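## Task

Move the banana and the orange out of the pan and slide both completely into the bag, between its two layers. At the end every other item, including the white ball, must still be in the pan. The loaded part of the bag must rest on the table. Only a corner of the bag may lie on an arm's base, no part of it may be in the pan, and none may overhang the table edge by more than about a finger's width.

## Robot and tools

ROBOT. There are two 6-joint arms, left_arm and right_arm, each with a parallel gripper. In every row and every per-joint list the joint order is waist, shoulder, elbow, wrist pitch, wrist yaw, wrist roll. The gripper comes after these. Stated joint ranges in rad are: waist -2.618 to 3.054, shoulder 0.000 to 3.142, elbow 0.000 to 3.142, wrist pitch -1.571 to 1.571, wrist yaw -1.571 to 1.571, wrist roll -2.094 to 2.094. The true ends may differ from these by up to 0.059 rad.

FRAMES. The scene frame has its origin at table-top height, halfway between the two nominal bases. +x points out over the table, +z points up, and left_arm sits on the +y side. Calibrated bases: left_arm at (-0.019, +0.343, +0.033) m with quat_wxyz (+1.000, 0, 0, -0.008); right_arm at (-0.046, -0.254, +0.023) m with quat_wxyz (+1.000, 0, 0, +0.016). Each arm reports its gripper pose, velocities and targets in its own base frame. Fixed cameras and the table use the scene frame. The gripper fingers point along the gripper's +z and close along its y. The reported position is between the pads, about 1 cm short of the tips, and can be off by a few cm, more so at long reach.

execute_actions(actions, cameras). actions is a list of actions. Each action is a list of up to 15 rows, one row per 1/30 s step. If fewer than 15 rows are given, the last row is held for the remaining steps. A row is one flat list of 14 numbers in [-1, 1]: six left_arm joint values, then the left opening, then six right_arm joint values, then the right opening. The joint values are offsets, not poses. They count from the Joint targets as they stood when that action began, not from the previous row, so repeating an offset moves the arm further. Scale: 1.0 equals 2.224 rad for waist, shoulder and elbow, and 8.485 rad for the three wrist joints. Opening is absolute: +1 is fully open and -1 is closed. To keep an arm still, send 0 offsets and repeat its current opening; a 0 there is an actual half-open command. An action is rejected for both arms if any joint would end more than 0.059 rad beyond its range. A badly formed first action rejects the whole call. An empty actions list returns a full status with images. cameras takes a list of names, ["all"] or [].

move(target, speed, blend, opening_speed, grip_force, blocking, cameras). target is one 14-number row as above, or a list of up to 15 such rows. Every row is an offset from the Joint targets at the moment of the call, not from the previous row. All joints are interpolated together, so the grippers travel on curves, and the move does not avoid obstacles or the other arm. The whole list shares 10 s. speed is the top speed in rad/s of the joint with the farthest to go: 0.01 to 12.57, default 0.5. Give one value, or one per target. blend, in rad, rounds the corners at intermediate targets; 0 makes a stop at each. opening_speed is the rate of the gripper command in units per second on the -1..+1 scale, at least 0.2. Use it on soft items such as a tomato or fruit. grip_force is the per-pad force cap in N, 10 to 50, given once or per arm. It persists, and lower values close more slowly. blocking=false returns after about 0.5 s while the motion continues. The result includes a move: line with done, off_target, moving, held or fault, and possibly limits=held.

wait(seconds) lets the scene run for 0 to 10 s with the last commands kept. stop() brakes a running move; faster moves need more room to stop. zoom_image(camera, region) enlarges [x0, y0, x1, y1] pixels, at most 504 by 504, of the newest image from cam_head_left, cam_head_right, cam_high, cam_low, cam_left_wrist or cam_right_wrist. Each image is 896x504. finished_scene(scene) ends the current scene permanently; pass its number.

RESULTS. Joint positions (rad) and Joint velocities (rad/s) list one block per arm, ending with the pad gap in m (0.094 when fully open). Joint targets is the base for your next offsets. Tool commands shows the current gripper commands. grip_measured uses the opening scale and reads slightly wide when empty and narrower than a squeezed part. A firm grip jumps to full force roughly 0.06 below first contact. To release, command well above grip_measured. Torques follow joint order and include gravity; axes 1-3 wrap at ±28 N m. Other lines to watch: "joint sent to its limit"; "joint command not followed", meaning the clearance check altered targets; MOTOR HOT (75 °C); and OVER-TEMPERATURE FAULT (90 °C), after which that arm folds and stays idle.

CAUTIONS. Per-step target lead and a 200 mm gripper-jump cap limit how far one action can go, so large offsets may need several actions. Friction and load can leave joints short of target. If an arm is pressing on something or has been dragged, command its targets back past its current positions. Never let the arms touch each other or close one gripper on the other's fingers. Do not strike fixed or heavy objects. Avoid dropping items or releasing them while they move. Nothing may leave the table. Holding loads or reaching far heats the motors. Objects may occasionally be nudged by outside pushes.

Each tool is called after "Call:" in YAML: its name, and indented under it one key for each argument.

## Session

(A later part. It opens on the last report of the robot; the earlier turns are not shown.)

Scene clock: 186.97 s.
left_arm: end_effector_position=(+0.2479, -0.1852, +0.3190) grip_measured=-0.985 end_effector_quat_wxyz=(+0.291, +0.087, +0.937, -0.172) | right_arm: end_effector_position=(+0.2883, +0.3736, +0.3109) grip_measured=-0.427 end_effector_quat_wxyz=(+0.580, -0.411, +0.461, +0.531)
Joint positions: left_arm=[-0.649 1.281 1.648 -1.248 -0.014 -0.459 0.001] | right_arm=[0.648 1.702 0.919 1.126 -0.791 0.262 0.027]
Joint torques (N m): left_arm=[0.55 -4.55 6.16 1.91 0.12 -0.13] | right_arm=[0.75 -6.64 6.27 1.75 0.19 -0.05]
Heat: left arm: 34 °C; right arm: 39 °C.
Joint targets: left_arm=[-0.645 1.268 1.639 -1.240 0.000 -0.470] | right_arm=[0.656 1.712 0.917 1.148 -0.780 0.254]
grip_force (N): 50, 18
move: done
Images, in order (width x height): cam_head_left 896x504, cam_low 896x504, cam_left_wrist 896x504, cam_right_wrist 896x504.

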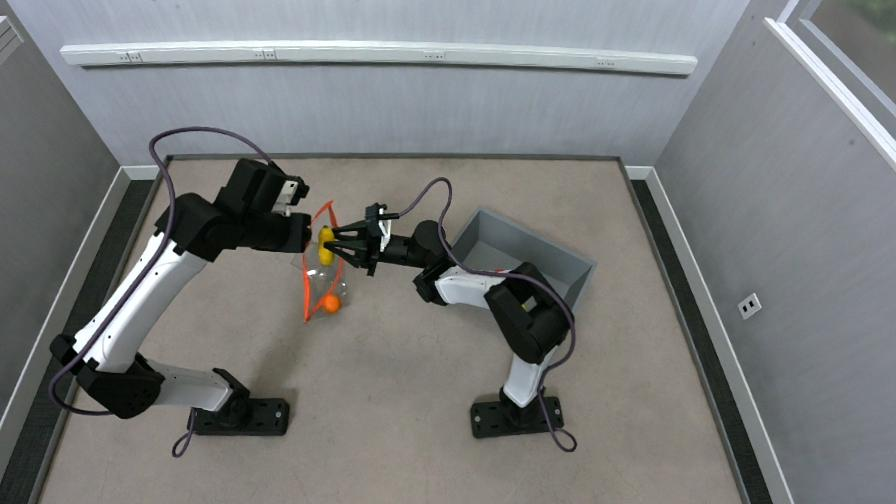

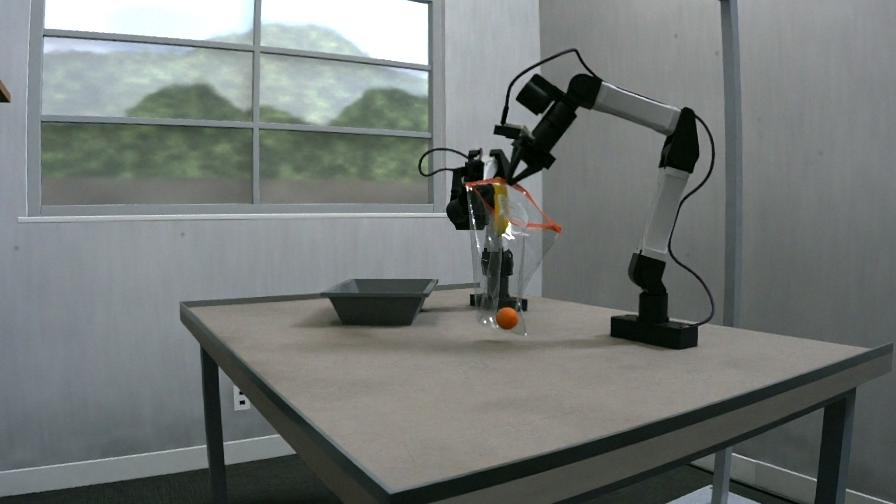

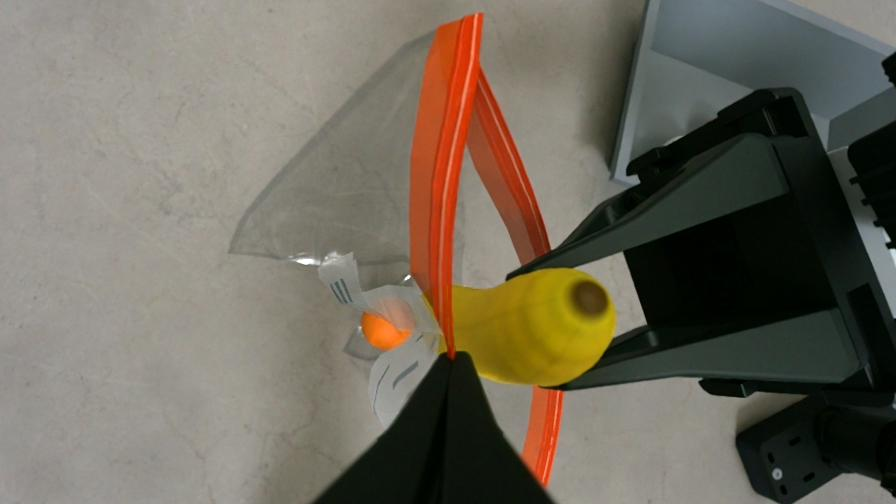

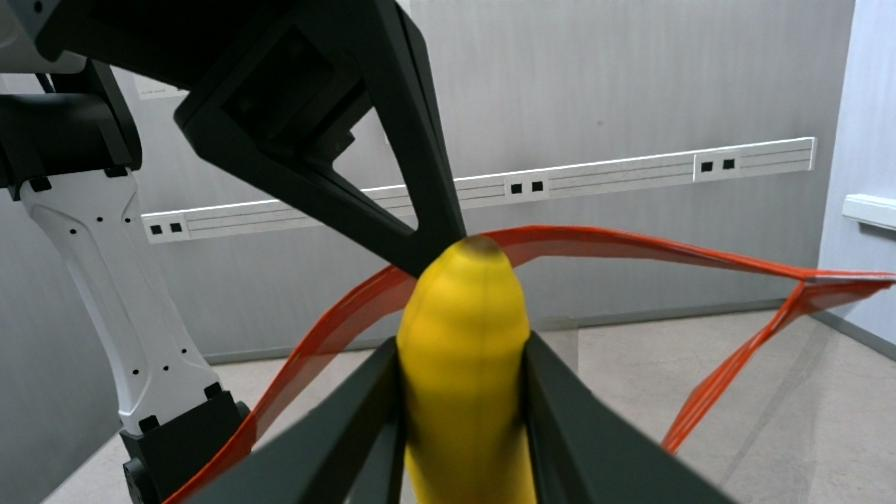

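Call:
move:
  target: [0,0,0,0,0,0,-1,0.001,0.0018,-0.0035,0.0013,0,0,-0.1]
  speed: 0.12
  opening_speed: 0.3
  cameras: ["cam_head_left","cam_low","cam_left_wrist"]

Call:
zoom_image:
  camera: "cam_low"
  region: [400, 110, 600, 350]

Call:
zoom_image:
  camera: "cam_head_left"
  region: [240, 180, 440, 340]

Scene clock: 188.80 s.
left_arm: end_effector_position=(+0.2479, -0.1852, +0.3189) grip_measured=-0.985 end_effector_quat_wxyz=(+0.291, +0.087, +0.937, -0.172) | right_arm: end_effector_position=(+0.2872, +0.3728, +0.3106) grip_measured=-0.101 end_effector_quat_wxyz=(+0.582, -0.411, +0.459, +0.531)
Joint positions: left_arm=[-0.649 1.281 1.648 -1.248 -0.014 -0.459 0.001] | right_arm=[0.648 1.702 0.912 1.14 -0.791 0.262 0.042]
Joint torques (N m): left_arm=[0.59 -4.53 6.2 1.93 0.11 -0.13] | right_arm=[0.96 -6.26 6.17 1.73 0.18 -0.04]
Heat: left arm: 34 °C; right arm: 39 °C.
Joint targets: left_arm=[-0.645 1.268 1.639 -1.240 0.000 -0.470] | right_arm=[0.658 1.716 0.909 1.159 -0.781 0.254]
grip_force (N): 50, 18
move: done
Images, in order (width x height): cam_head_left 896x504, cam_low 896x504, cam_left_wrist 896x504.

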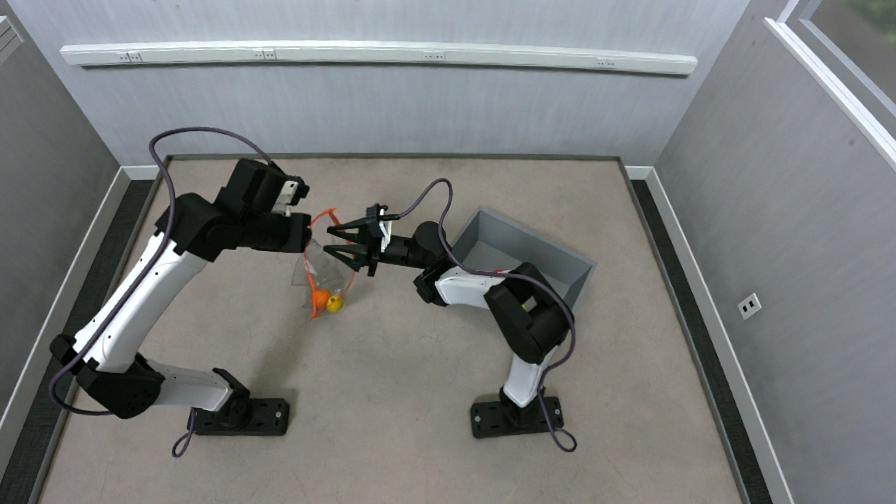

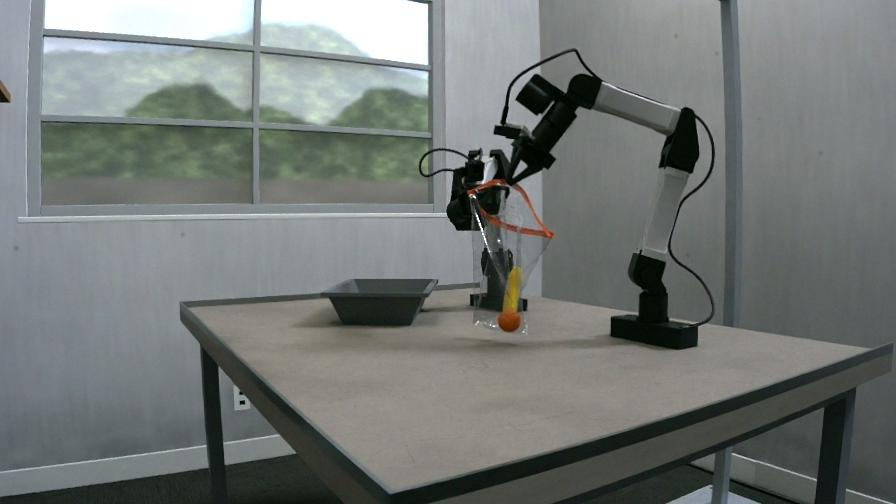

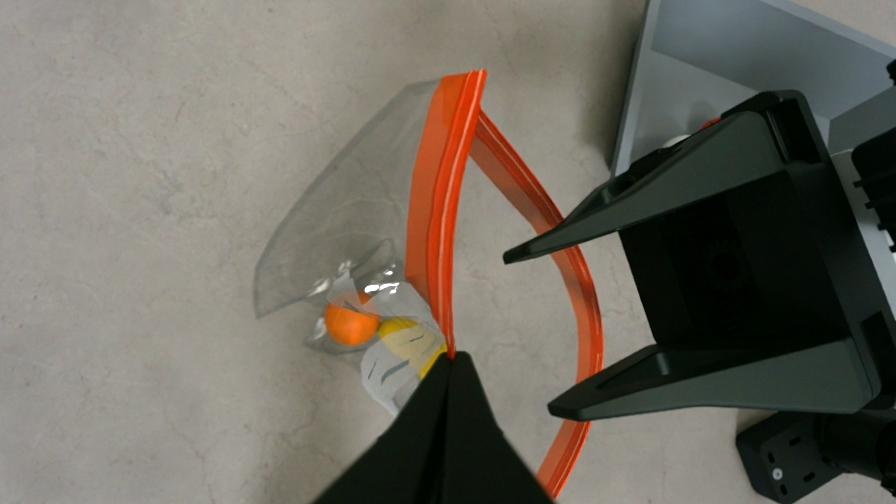

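Scaled by 2.100 from the camera's 896x504 image, which has a finer 1280x720 frame.

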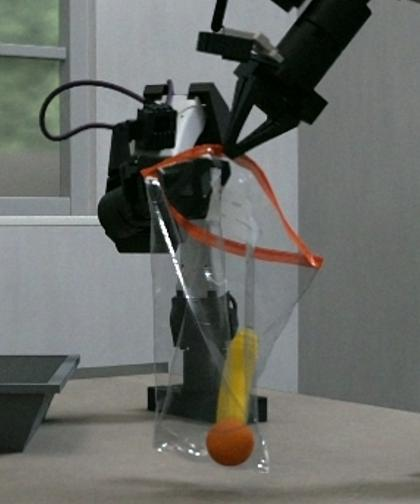

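Scaled by 2.520 from the camera's 896x504 image, which has a finer 1280x720 frame.

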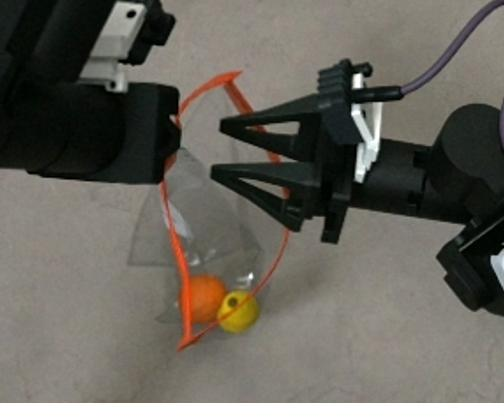

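Call:
move:
  target:
    - [0,0,0,0,0,0,-1,-0.003,-0.024,0.0486,-0.0184,0,0,-0.1]
    - [0,0,0,0,0,0,-1,-0.1205,-0.1344,0.0549,-0.0325,-0.0289,0.0212,-0.1]
    - [0,0,0,0,0,0,-1,-0.4308,-0.1871,0.1308,-0.2427,0.092,-0.0299,-0.3]
  speed: [0.2,0.25,0.6]
  blend: 0.03
  cameras: ["cam_head_left","cam_low","cam_left_wrist"]

Call:
zoom_image:
  camera: "cam_low"
  region: [400, 110, 600, 350]

Call:
zoom_image:
  camera: "cam_head_left"
  region: [240, 180, 440, 340]

Scene clock: 195.97 s.
left_arm: end_effector_position=(+0.2479, -0.1852, +0.3189) grip_measured=-0.985 end_effector_quat_wxyz=(+0.291, +0.087, +0.937, -0.172) | right_arm: end_effector_position=(+0.3155, -0.0940, +0.1747) grip_measured=-0.299 end_effector_quat_wxyz=(+0.252, +0.145, +0.956, -0.032)
Joint positions: left_arm=[-0.649 1.281 1.648 -1.248 -0.014 -0.459 0.001] | right_arm=[-0.295 1.326 1.169 -0.901 -0.01 0.008 0.033]
Joint torques (N m): left_arm=[0.58 -4.52 6.22 1.92 0.11 -0.12] | right_arm=[-0.53 -6.93 9.81 1.22 0.07 -0.04]
Heat: left arm: 34 °C; right arm: 39 °C.
Joint targets: left_arm=[-0.645 1.268 1.639 -1.240 0.000 -0.470] | right_arm=[-0.300 1.300 1.200 -0.900 0.000 0.001]
grip_force (N): 50, 18
move: done
Images, in order (width x height): cam_head_left 896x504, cam_low 896x504, cam_left_wrist 896x504.

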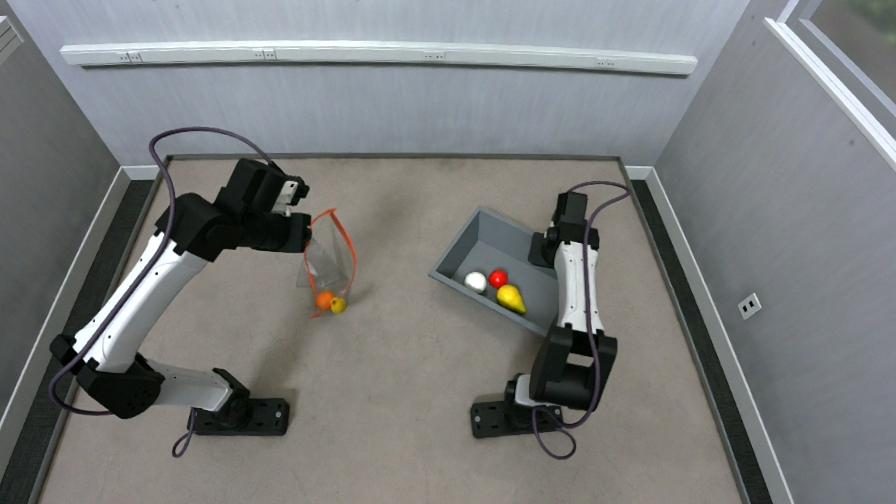

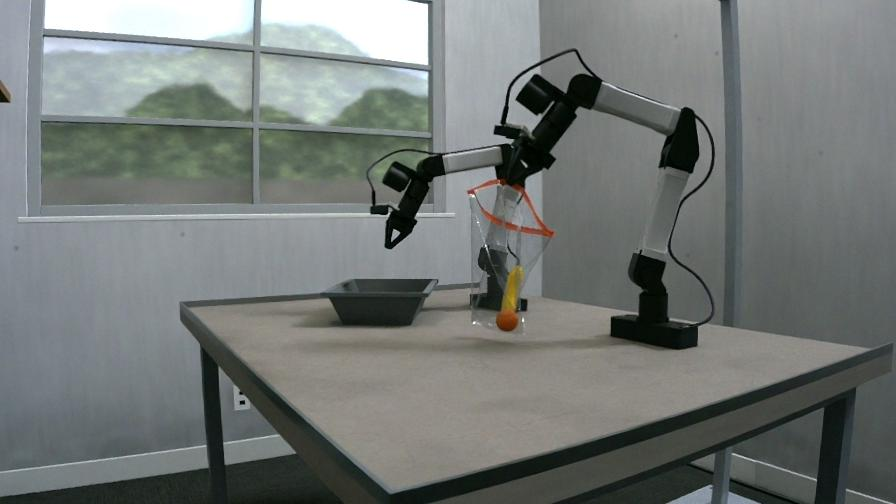

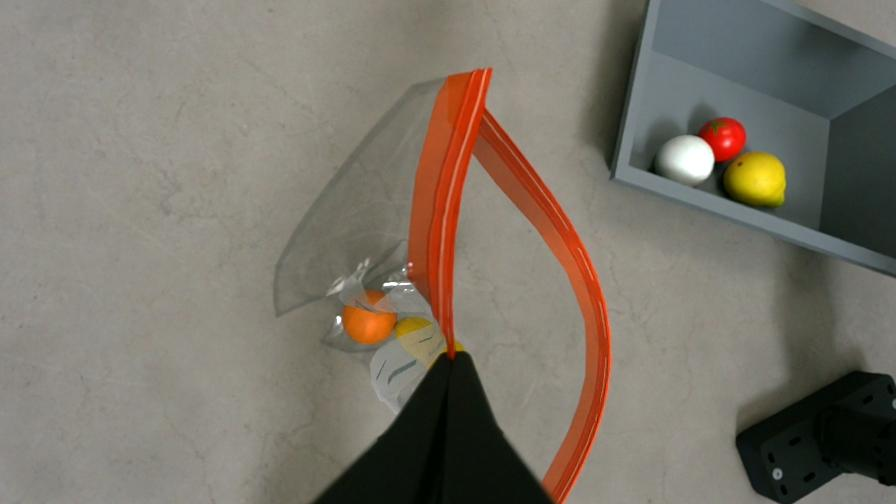

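Scaled by 2.100 from the camera's 896x504 image, which has a finer 1280x720 frame.

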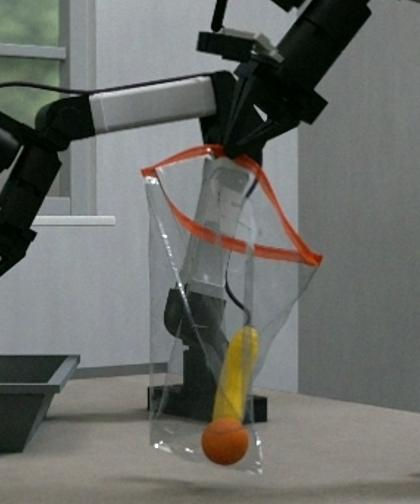

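Scaled by 2.520 from the camera's 896x504 image, which has a finer 1280x720 frame.

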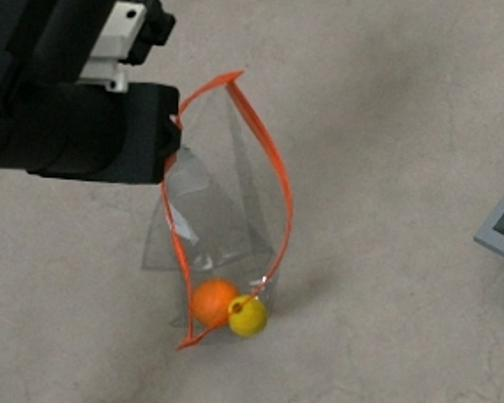

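Call:
move:
  target:
    - [-0.063,0.0366,-0.0567,0.0243,0,0,-1,0,0,0,0,0,0,-0.3]
    - [-0.1111,0.0827,-0.1304,0.0557,0,0,-1,0,0,0,0,0,0,-0.3]
    - [-0.1281,0.1149,-0.2085,0.0846,0,0,-1,0,0,0,0,0,0,-0.3]
  speed: 0.15
  blend: 0.03
  cameras: ["cam_head_left","cam_low","cam_left_wrist"]

Call:
zoom_image:
  camera: "cam_low"
  region: [400, 110, 600, 350]

Call:
zoom_image:
  camera: "cam_head_left"
  region: [240, 180, 440, 340]

Scene clock: 202.87 s.
left_arm: end_effector_position=(+0.2541, -0.3318, +0.1679) grip_measured=-0.985 end_effector_quat_wxyz=(+0.273, +0.213, +0.913, -0.217) | right_arm: end_effector_position=(+0.3155, -0.0940, +0.1747) grip_measured=-0.299 end_effector_quat_wxyz=(+0.252, +0.145, +0.956, -0.032)
Joint positions: left_arm=[-0.923 1.511 1.186 -0.532 -0.014 -0.459 0.001] | right_arm=[-0.295 1.326 1.169 -0.901 -0.01 0.008 0.033]
Joint torques (N m): left_arm=[-0.32 -5.76 7.31 1.95 0.11 -0.13] | right_arm=[-0.53 -6.91 9.81 1.22 0.07 -0.04]
Heat: left arm: 34 °C; right arm: 38 °C.
Joint targets: left_arm=[-0.930 1.524 1.175 -0.522 0.000 -0.470] | right_arm=[-0.300 1.300 1.200 -0.900 0.000 0.001]
grip_force (N): 50, 18
move: done
Images, in order (width x height): cam_head_left 896x504, cam_low 896x504, cam_left_wrist 896x504.

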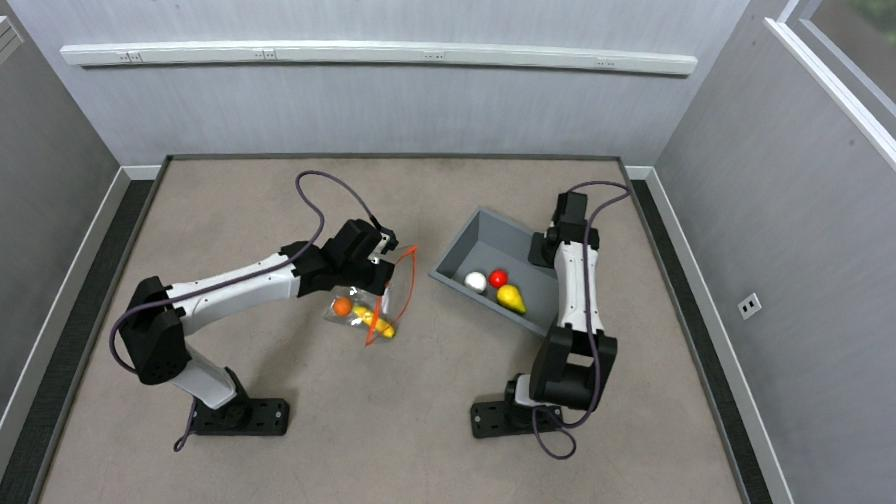

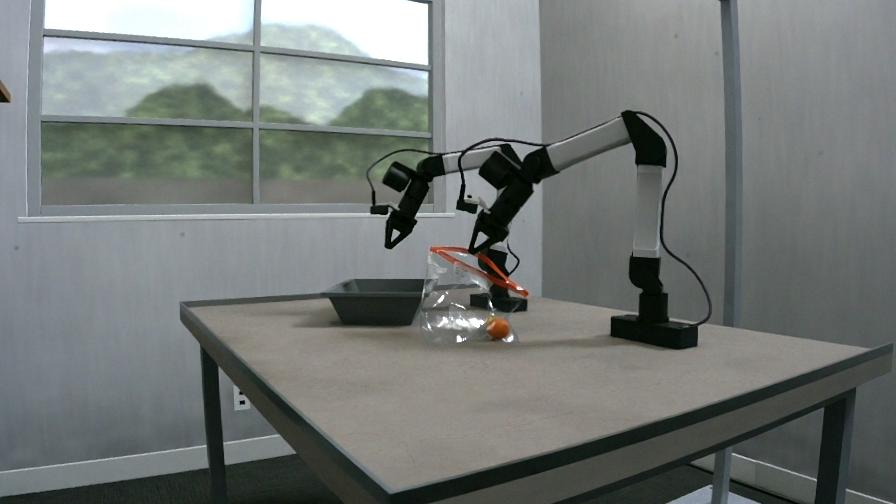

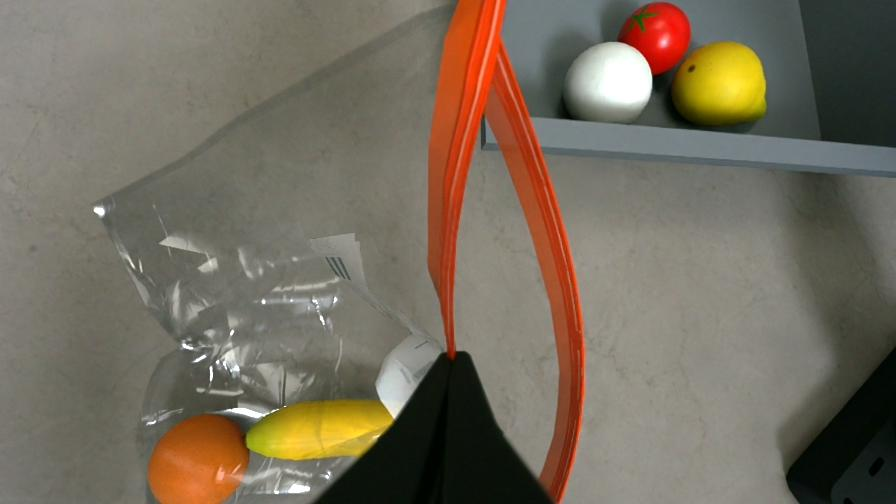

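Scaled by 2.100 from the camera's 896x504 image, which has a finer 1280x720 frame.

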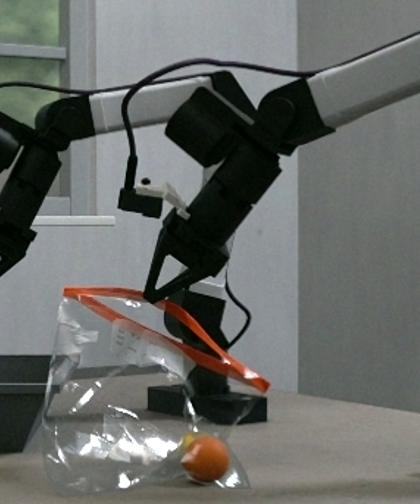

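Scaled by 2.520 from the camera's 896x504 image, which has a finer 1280x720 frame.

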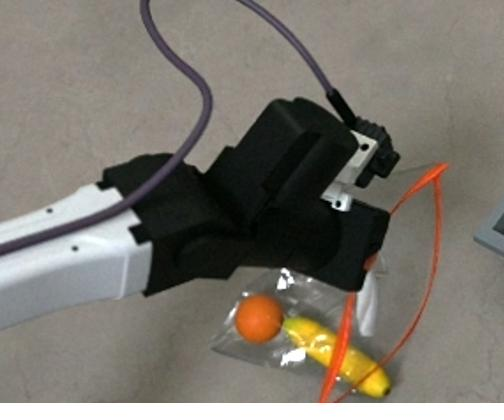

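Call:
zoom_image:
  camera: "cam_head_left"
  region: [310, 230, 440, 360]

Call:
zoom_image:
  camera: "cam_low"
  region: [410, 240, 540, 350]

Call:
wait:
  seconds: 0.1
  cameras: ["cam_head_right","cam_high"]

Call:
zoom_image:
  camera: "cam_head_right"
  region: [230, 200, 430, 380]

Scaled by 3.877 from the camera's 896x504 image, which has a finer 1280x720 frame.

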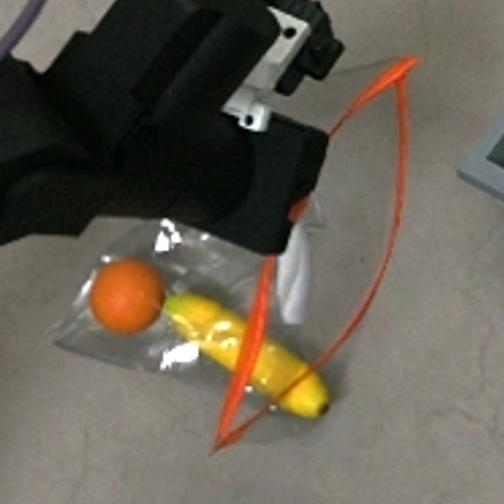

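Scaled by 3.877 from the camera's 896x504 image, which has a finer 1280x720 frame.

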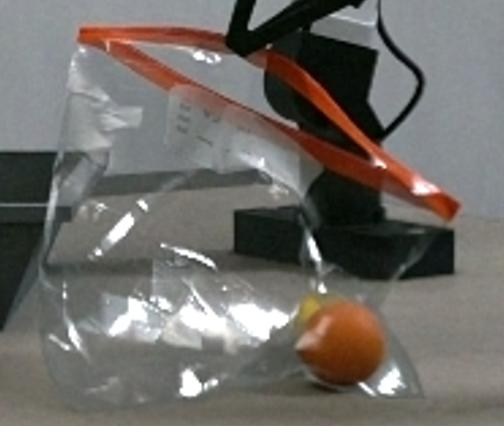

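Scene clock: 203.33 s.
left_arm: end_effector_position=(+0.2541, -0.3318, +0.1679) grip_measured=-0.985 end_effector_quat_wxyz=(+0.273, +0.213, +0.913, -0.217) | right_arm: end_effector_position=(+0.3155, -0.0940, +0.1747) grip_measured=-0.299 end_effector_quat_wxyz=(+0.252, +0.145, +0.956, -0.032)
Joint positions: left_arm=[-0.923 1.511 1.186 -0.532 -0.014 -0.459 0.001] | right_arm=[-0.295 1.326 1.169 -0.901 -0.01 0.008 0.033]
Joint torques (N m): left_arm=[-0.29 -5.78 7.31 1.98 0.11 -0.13] | right_arm=[-0.53 -6.94 9.83 1.22 0.07 -0.04]
Heat: left arm: 34 °C; right arm: 38 °C.
Joint targets: left_arm=[-0.930 1.524 1.175 -0.523 0.000 -0.470] | right_arm=[-0.300 1.300 1.200 -0.900 0.000 0.001]
Tool commands: left_gripper/opening=-1.0 right_gripper/opening=-0.3
grip_force (N): 50, 18
wait: 0.10 s; at rest from the start
Images, in order (width x height): cam_head_right 896x504, cam_high 896x504.

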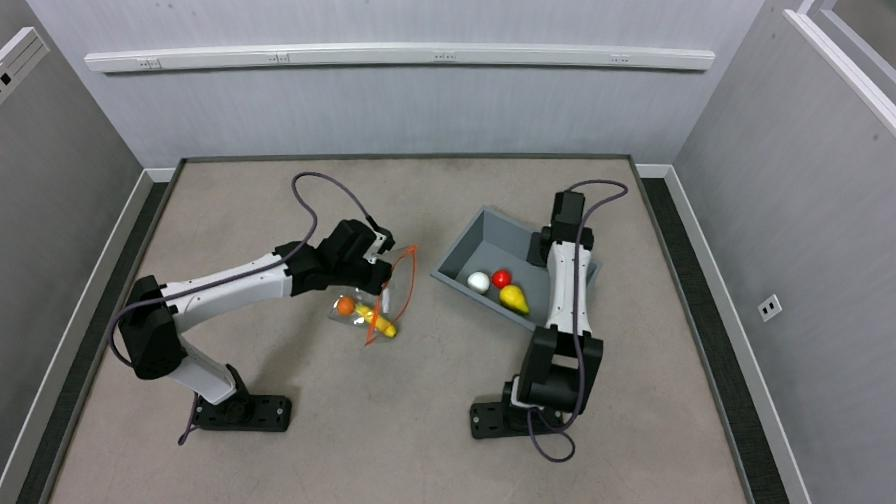

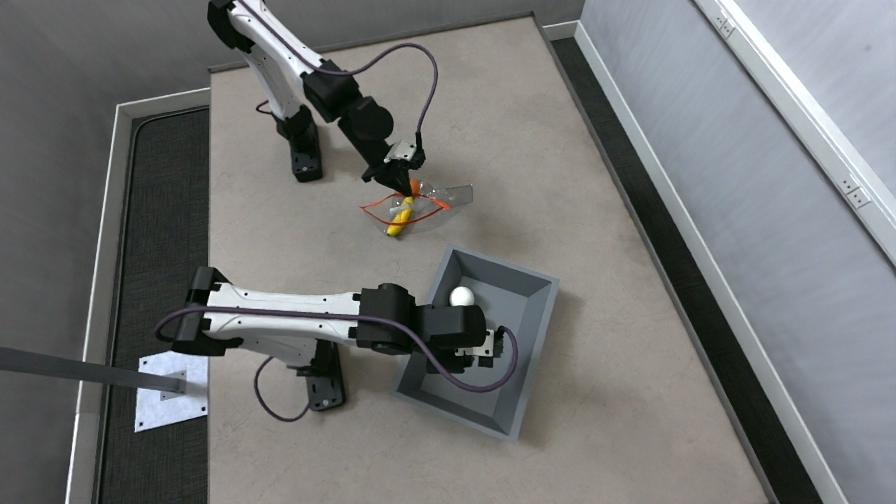

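Scaled by 2.520 from the camera's 896x504 image, which has a finer 1280x720 frame.

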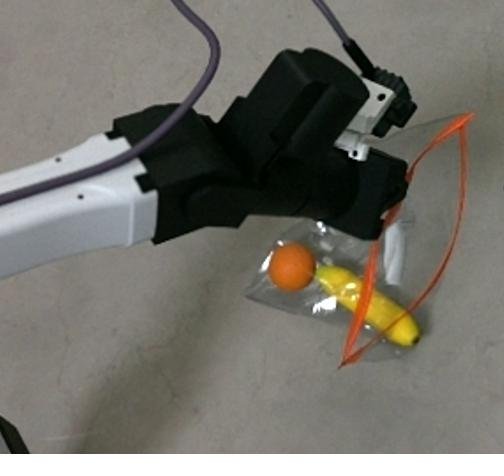

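Call:
move:
  target:
    - [-0.0643,-0.0346,-0.031,-0.0007,0,0,-1,0,0,0,0,0,0,-0.3]
    - [-0.1235,-0.034,-0.1032,0.0183,0,0,-1,0,0,0,0,0,0,-0.3]
  speed: 0.12
  blend: 0.03
  cameras: ["cam_head_left","cam_low","cam_left_wrist"]

Call:
zoom_image:
  camera: "cam_head_left"
  region: [290, 230, 450, 390]

Call:
zoom_image:
  camera: "cam_low"
  region: [410, 230, 570, 360]

Scene clock: 207.40 s.
left_arm: end_effector_position=(+0.1448, -0.3645, +0.1149) grip_measured=-0.985 end_effector_quat_wxyz=(+0.230, +0.338, +0.880, -0.241) | right_arm: end_effector_position=(+0.3155, -0.0940, +0.1747) grip_measured=-0.299 end_effector_quat_wxyz=(+0.252, +0.145, +0.956, -0.032)
Joint positions: left_arm=[-1.199 1.471 0.956 -0.377 -0.014 -0.459 0.001] | right_arm=[-0.295 1.326 1.169 -0.901 -0.01 0.008 0.033]
Joint torques (N m): left_arm=[-0.24 -7.86 7.08 1.92 0.11 -0.12] | right_arm=[-0.53 -6.93 9.84 1.22 0.06 -0.04]
Heat: left arm: 34 °C; right arm: 37 °C.
Joint targets: left_arm=[-1.205 1.448 0.946 -0.367 0.000 -0.470] | right_arm=[-0.300 1.300 1.200 -0.900 0.000 0.001]
grip_force (N): 50, 18
move: done
Images, in order (width x height): cam_head_left 896x504, cam_low 896x504, cam_left_wrist 896x504.

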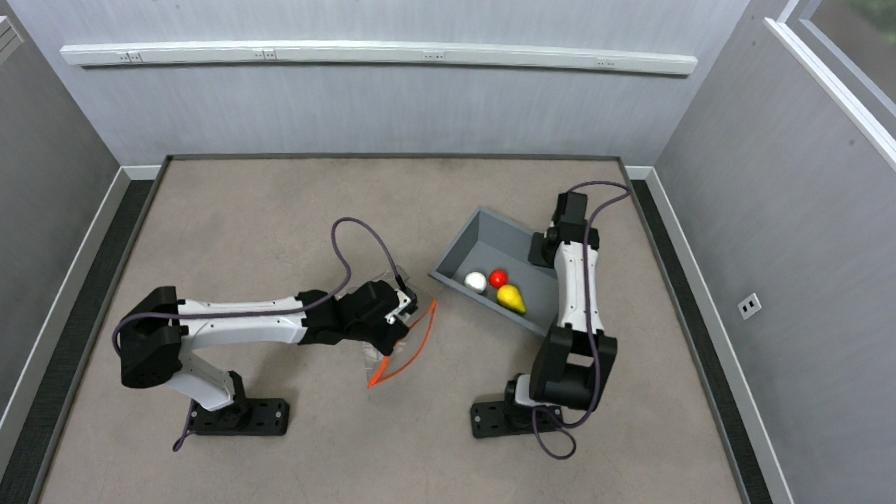

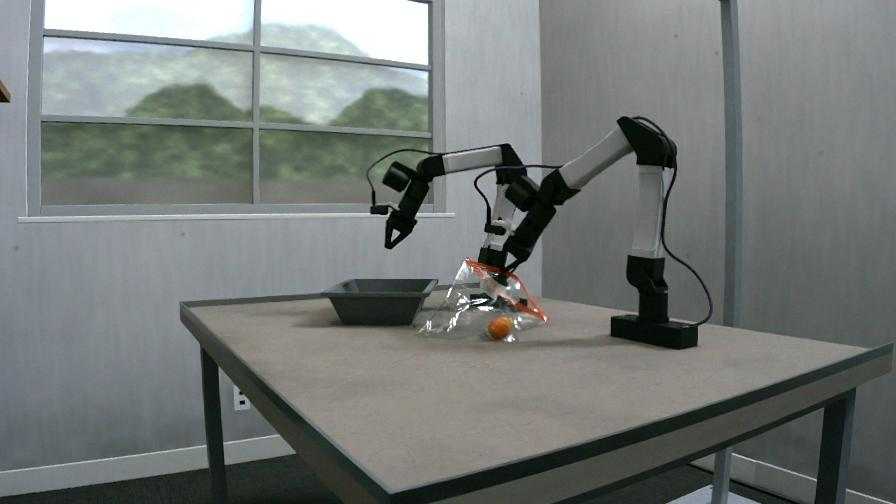

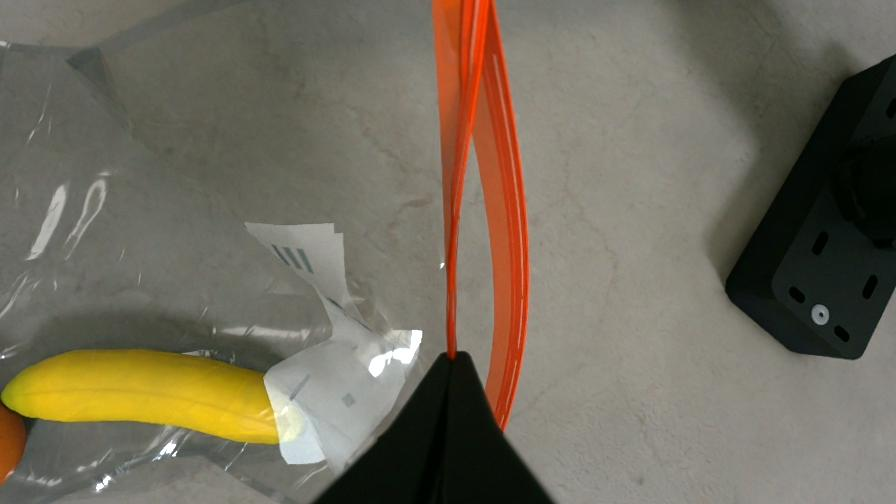

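Scaled by 3.150 from the camera's 896x504 image, which has a finer 1280x720 frame.

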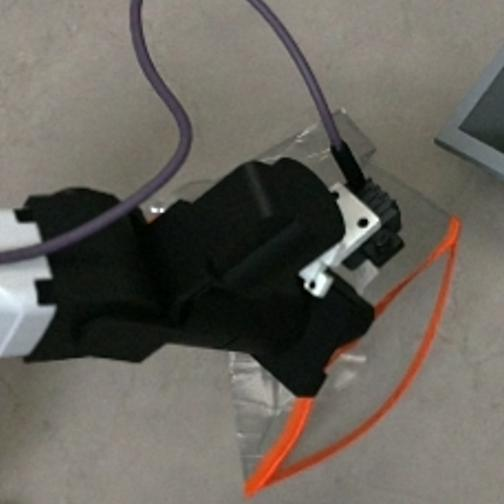

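Scaled by 3.150 from the camera's 896x504 image, which has a finer 1280x720 frame.

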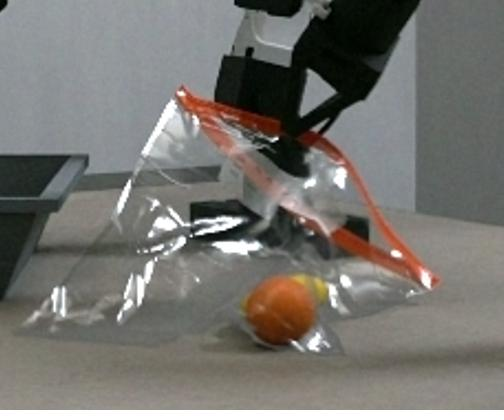

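Call:
move:
  target:
    - [-0.009,0.0435,-0.0461,0.0235,0,0,-1,0,0,0,0,0,0,-0.3]
    - [-0.0103,0.0778,-0.0733,0.0396,0,0,-1,0,0,0,0,0,0,-0.3]
  speed: 0.15
  blend: 0.03
  cameras: ["cam_head_left","cam_low","cam_left_wrist"]

Call:
zoom_image:
  camera: "cam_low"
  region: [410, 230, 570, 360]

Scene clock: 210.53 s.
left_arm: end_effector_position=(+0.1411, -0.3788, +0.0530) grip_measured=-0.985 end_effector_quat_wxyz=(+0.239, +0.345, +0.871, -0.257) | right_arm: end_effector_position=(+0.3155, -0.0940, +0.1747) grip_measured=-0.299 end_effector_quat_wxyz=(+0.252, +0.145, +0.956, -0.032)
Joint positions: left_arm=[-1.22 1.608 0.793 -0.04 -0.014 -0.459 0.001] | right_arm=[-0.295 1.326 1.169 -0.901 -0.01 0.008 0.033]
Joint torques (N m): left_arm=[-0.34 -5.7 6.31 1.94 0.11 -0.12] | right_arm=[-0.51 -6.95 9.81 1.22 0.06 -0.05]
Heat: left arm: 35 °C; right arm: 37 °C.
Joint targets: left_arm=[-1.227 1.621 0.783 -0.031 0.000 -0.470] | right_arm=[-0.300 1.300 1.200 -0.900 0.000 0.001]
grip_force (N): 50, 18
move: done
Images, in order (width x height): cam_head_left 896x504, cam_low 896x504, cam_left_wrist 896x504.

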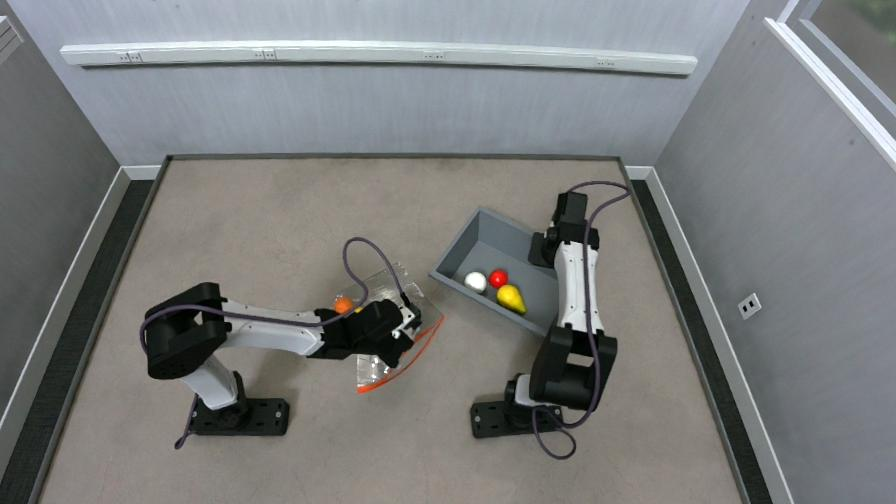

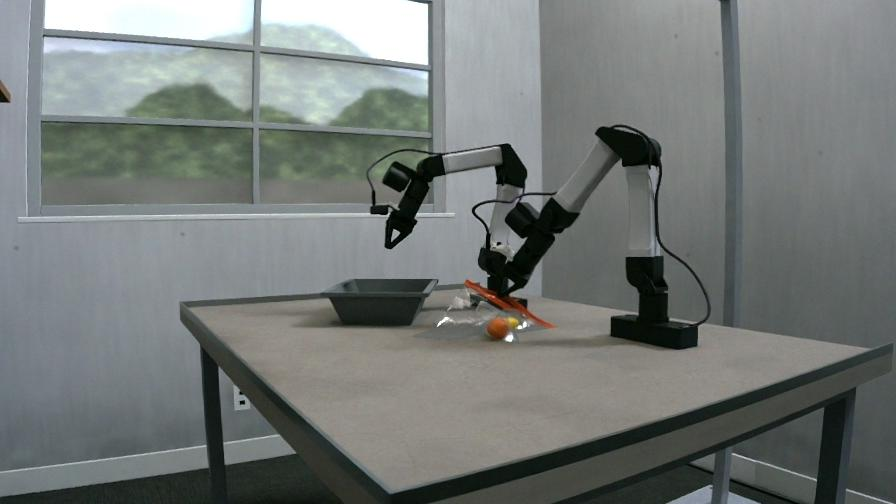

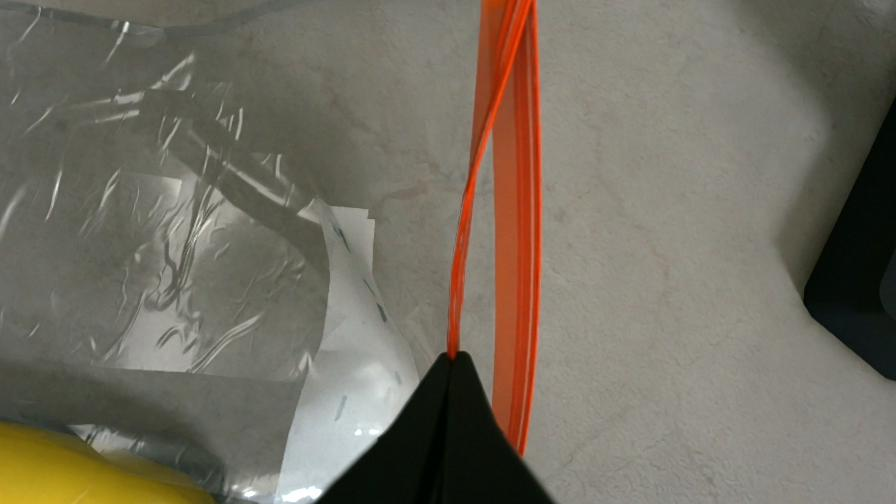

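Scaled by 3.150 from the camera's 896x504 image, which has a finer 1280x720 frame.

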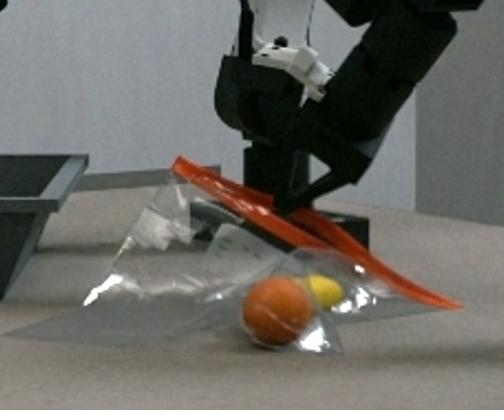

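Call:
move:
  target: [0,0.0382,-0.0261,0.0167,0,0,-1,0,0,0,0,0,0,-0.3]
  speed: 0.08
  cameras: ["cam_left_wrist","cam_low"]

Call:
zoom_image:
  camera: "cam_low"
  region: [410, 230, 570, 360]

Scene clock: 214.93 s.
left_arm: end_effector_position=(+0.1413, -0.3794, +0.0229) grip_measured=-0.985 end_effector_quat_wxyz=(+0.239, +0.345, +0.870, -0.257) | right_arm: end_effector_position=(+0.3155, -0.0940, +0.1747) grip_measured=-0.299 end_effector_quat_wxyz=(+0.252, +0.145, +0.956, -0.032)
Joint positions: left_arm=[-1.22 1.692 0.735 0.102 -0.014 -0.459 0.001] | right_arm=[-0.295 1.326 1.169 -0.901 -0.01 0.008 0.033]
Joint torques (N m): left_arm=[-0.27 -5.86 5.71 1.95 0.11 -0.13] | right_arm=[-0.54 -6.94 9.81 1.22 0.06 -0.04]
Heat: left arm: 35 °C; right arm: 37 °C.
Joint targets: left_arm=[-1.227 1.706 0.725 0.110 0.000 -0.470] | right_arm=[-0.300 1.300 1.200 -0.900 0.000 0.001]
grip_force (N): 50, 18
move: done
Images, in order (width x height): cam_low 896x504, cam_left_wrist 896x504.

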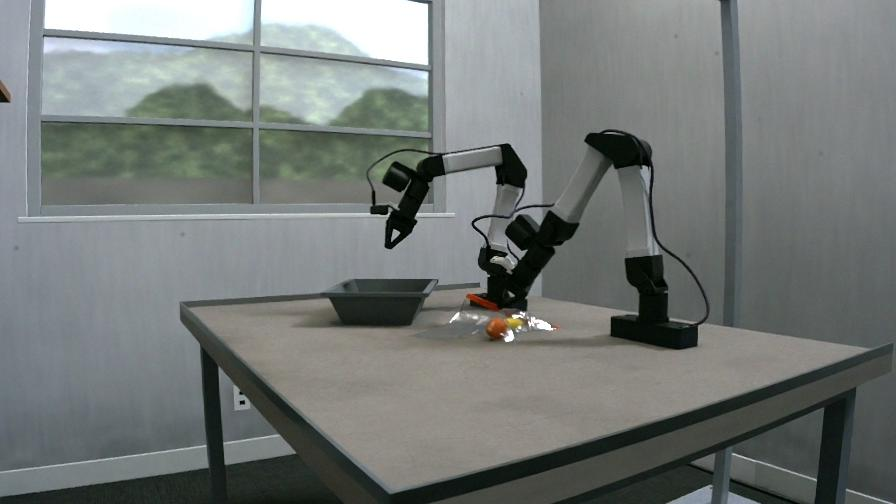

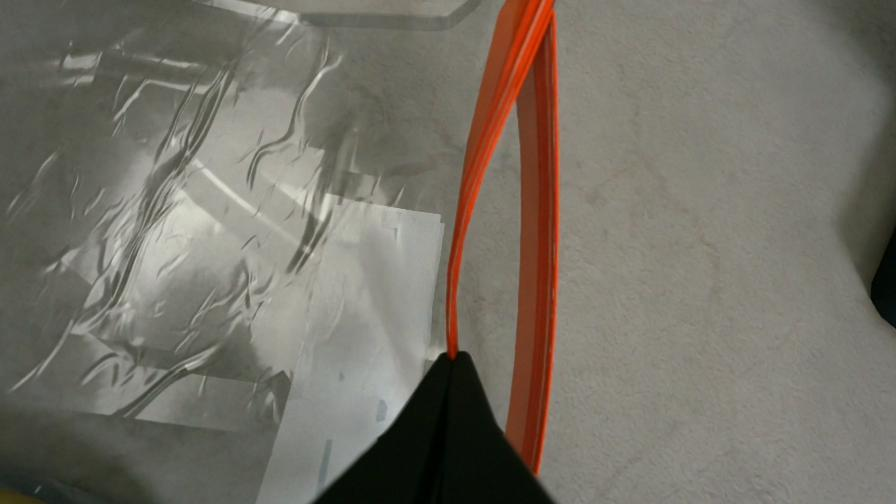

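Scaled by 3.150 from the camera's 896x504 image, which has a finer 1280x720 frame.

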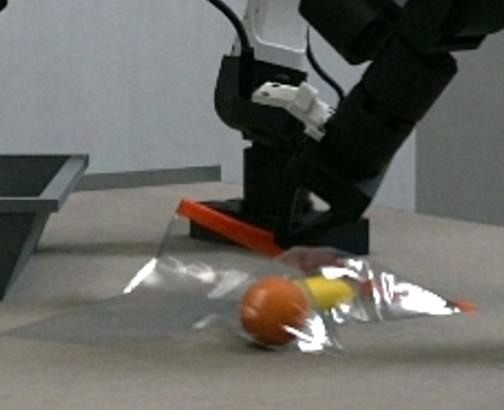

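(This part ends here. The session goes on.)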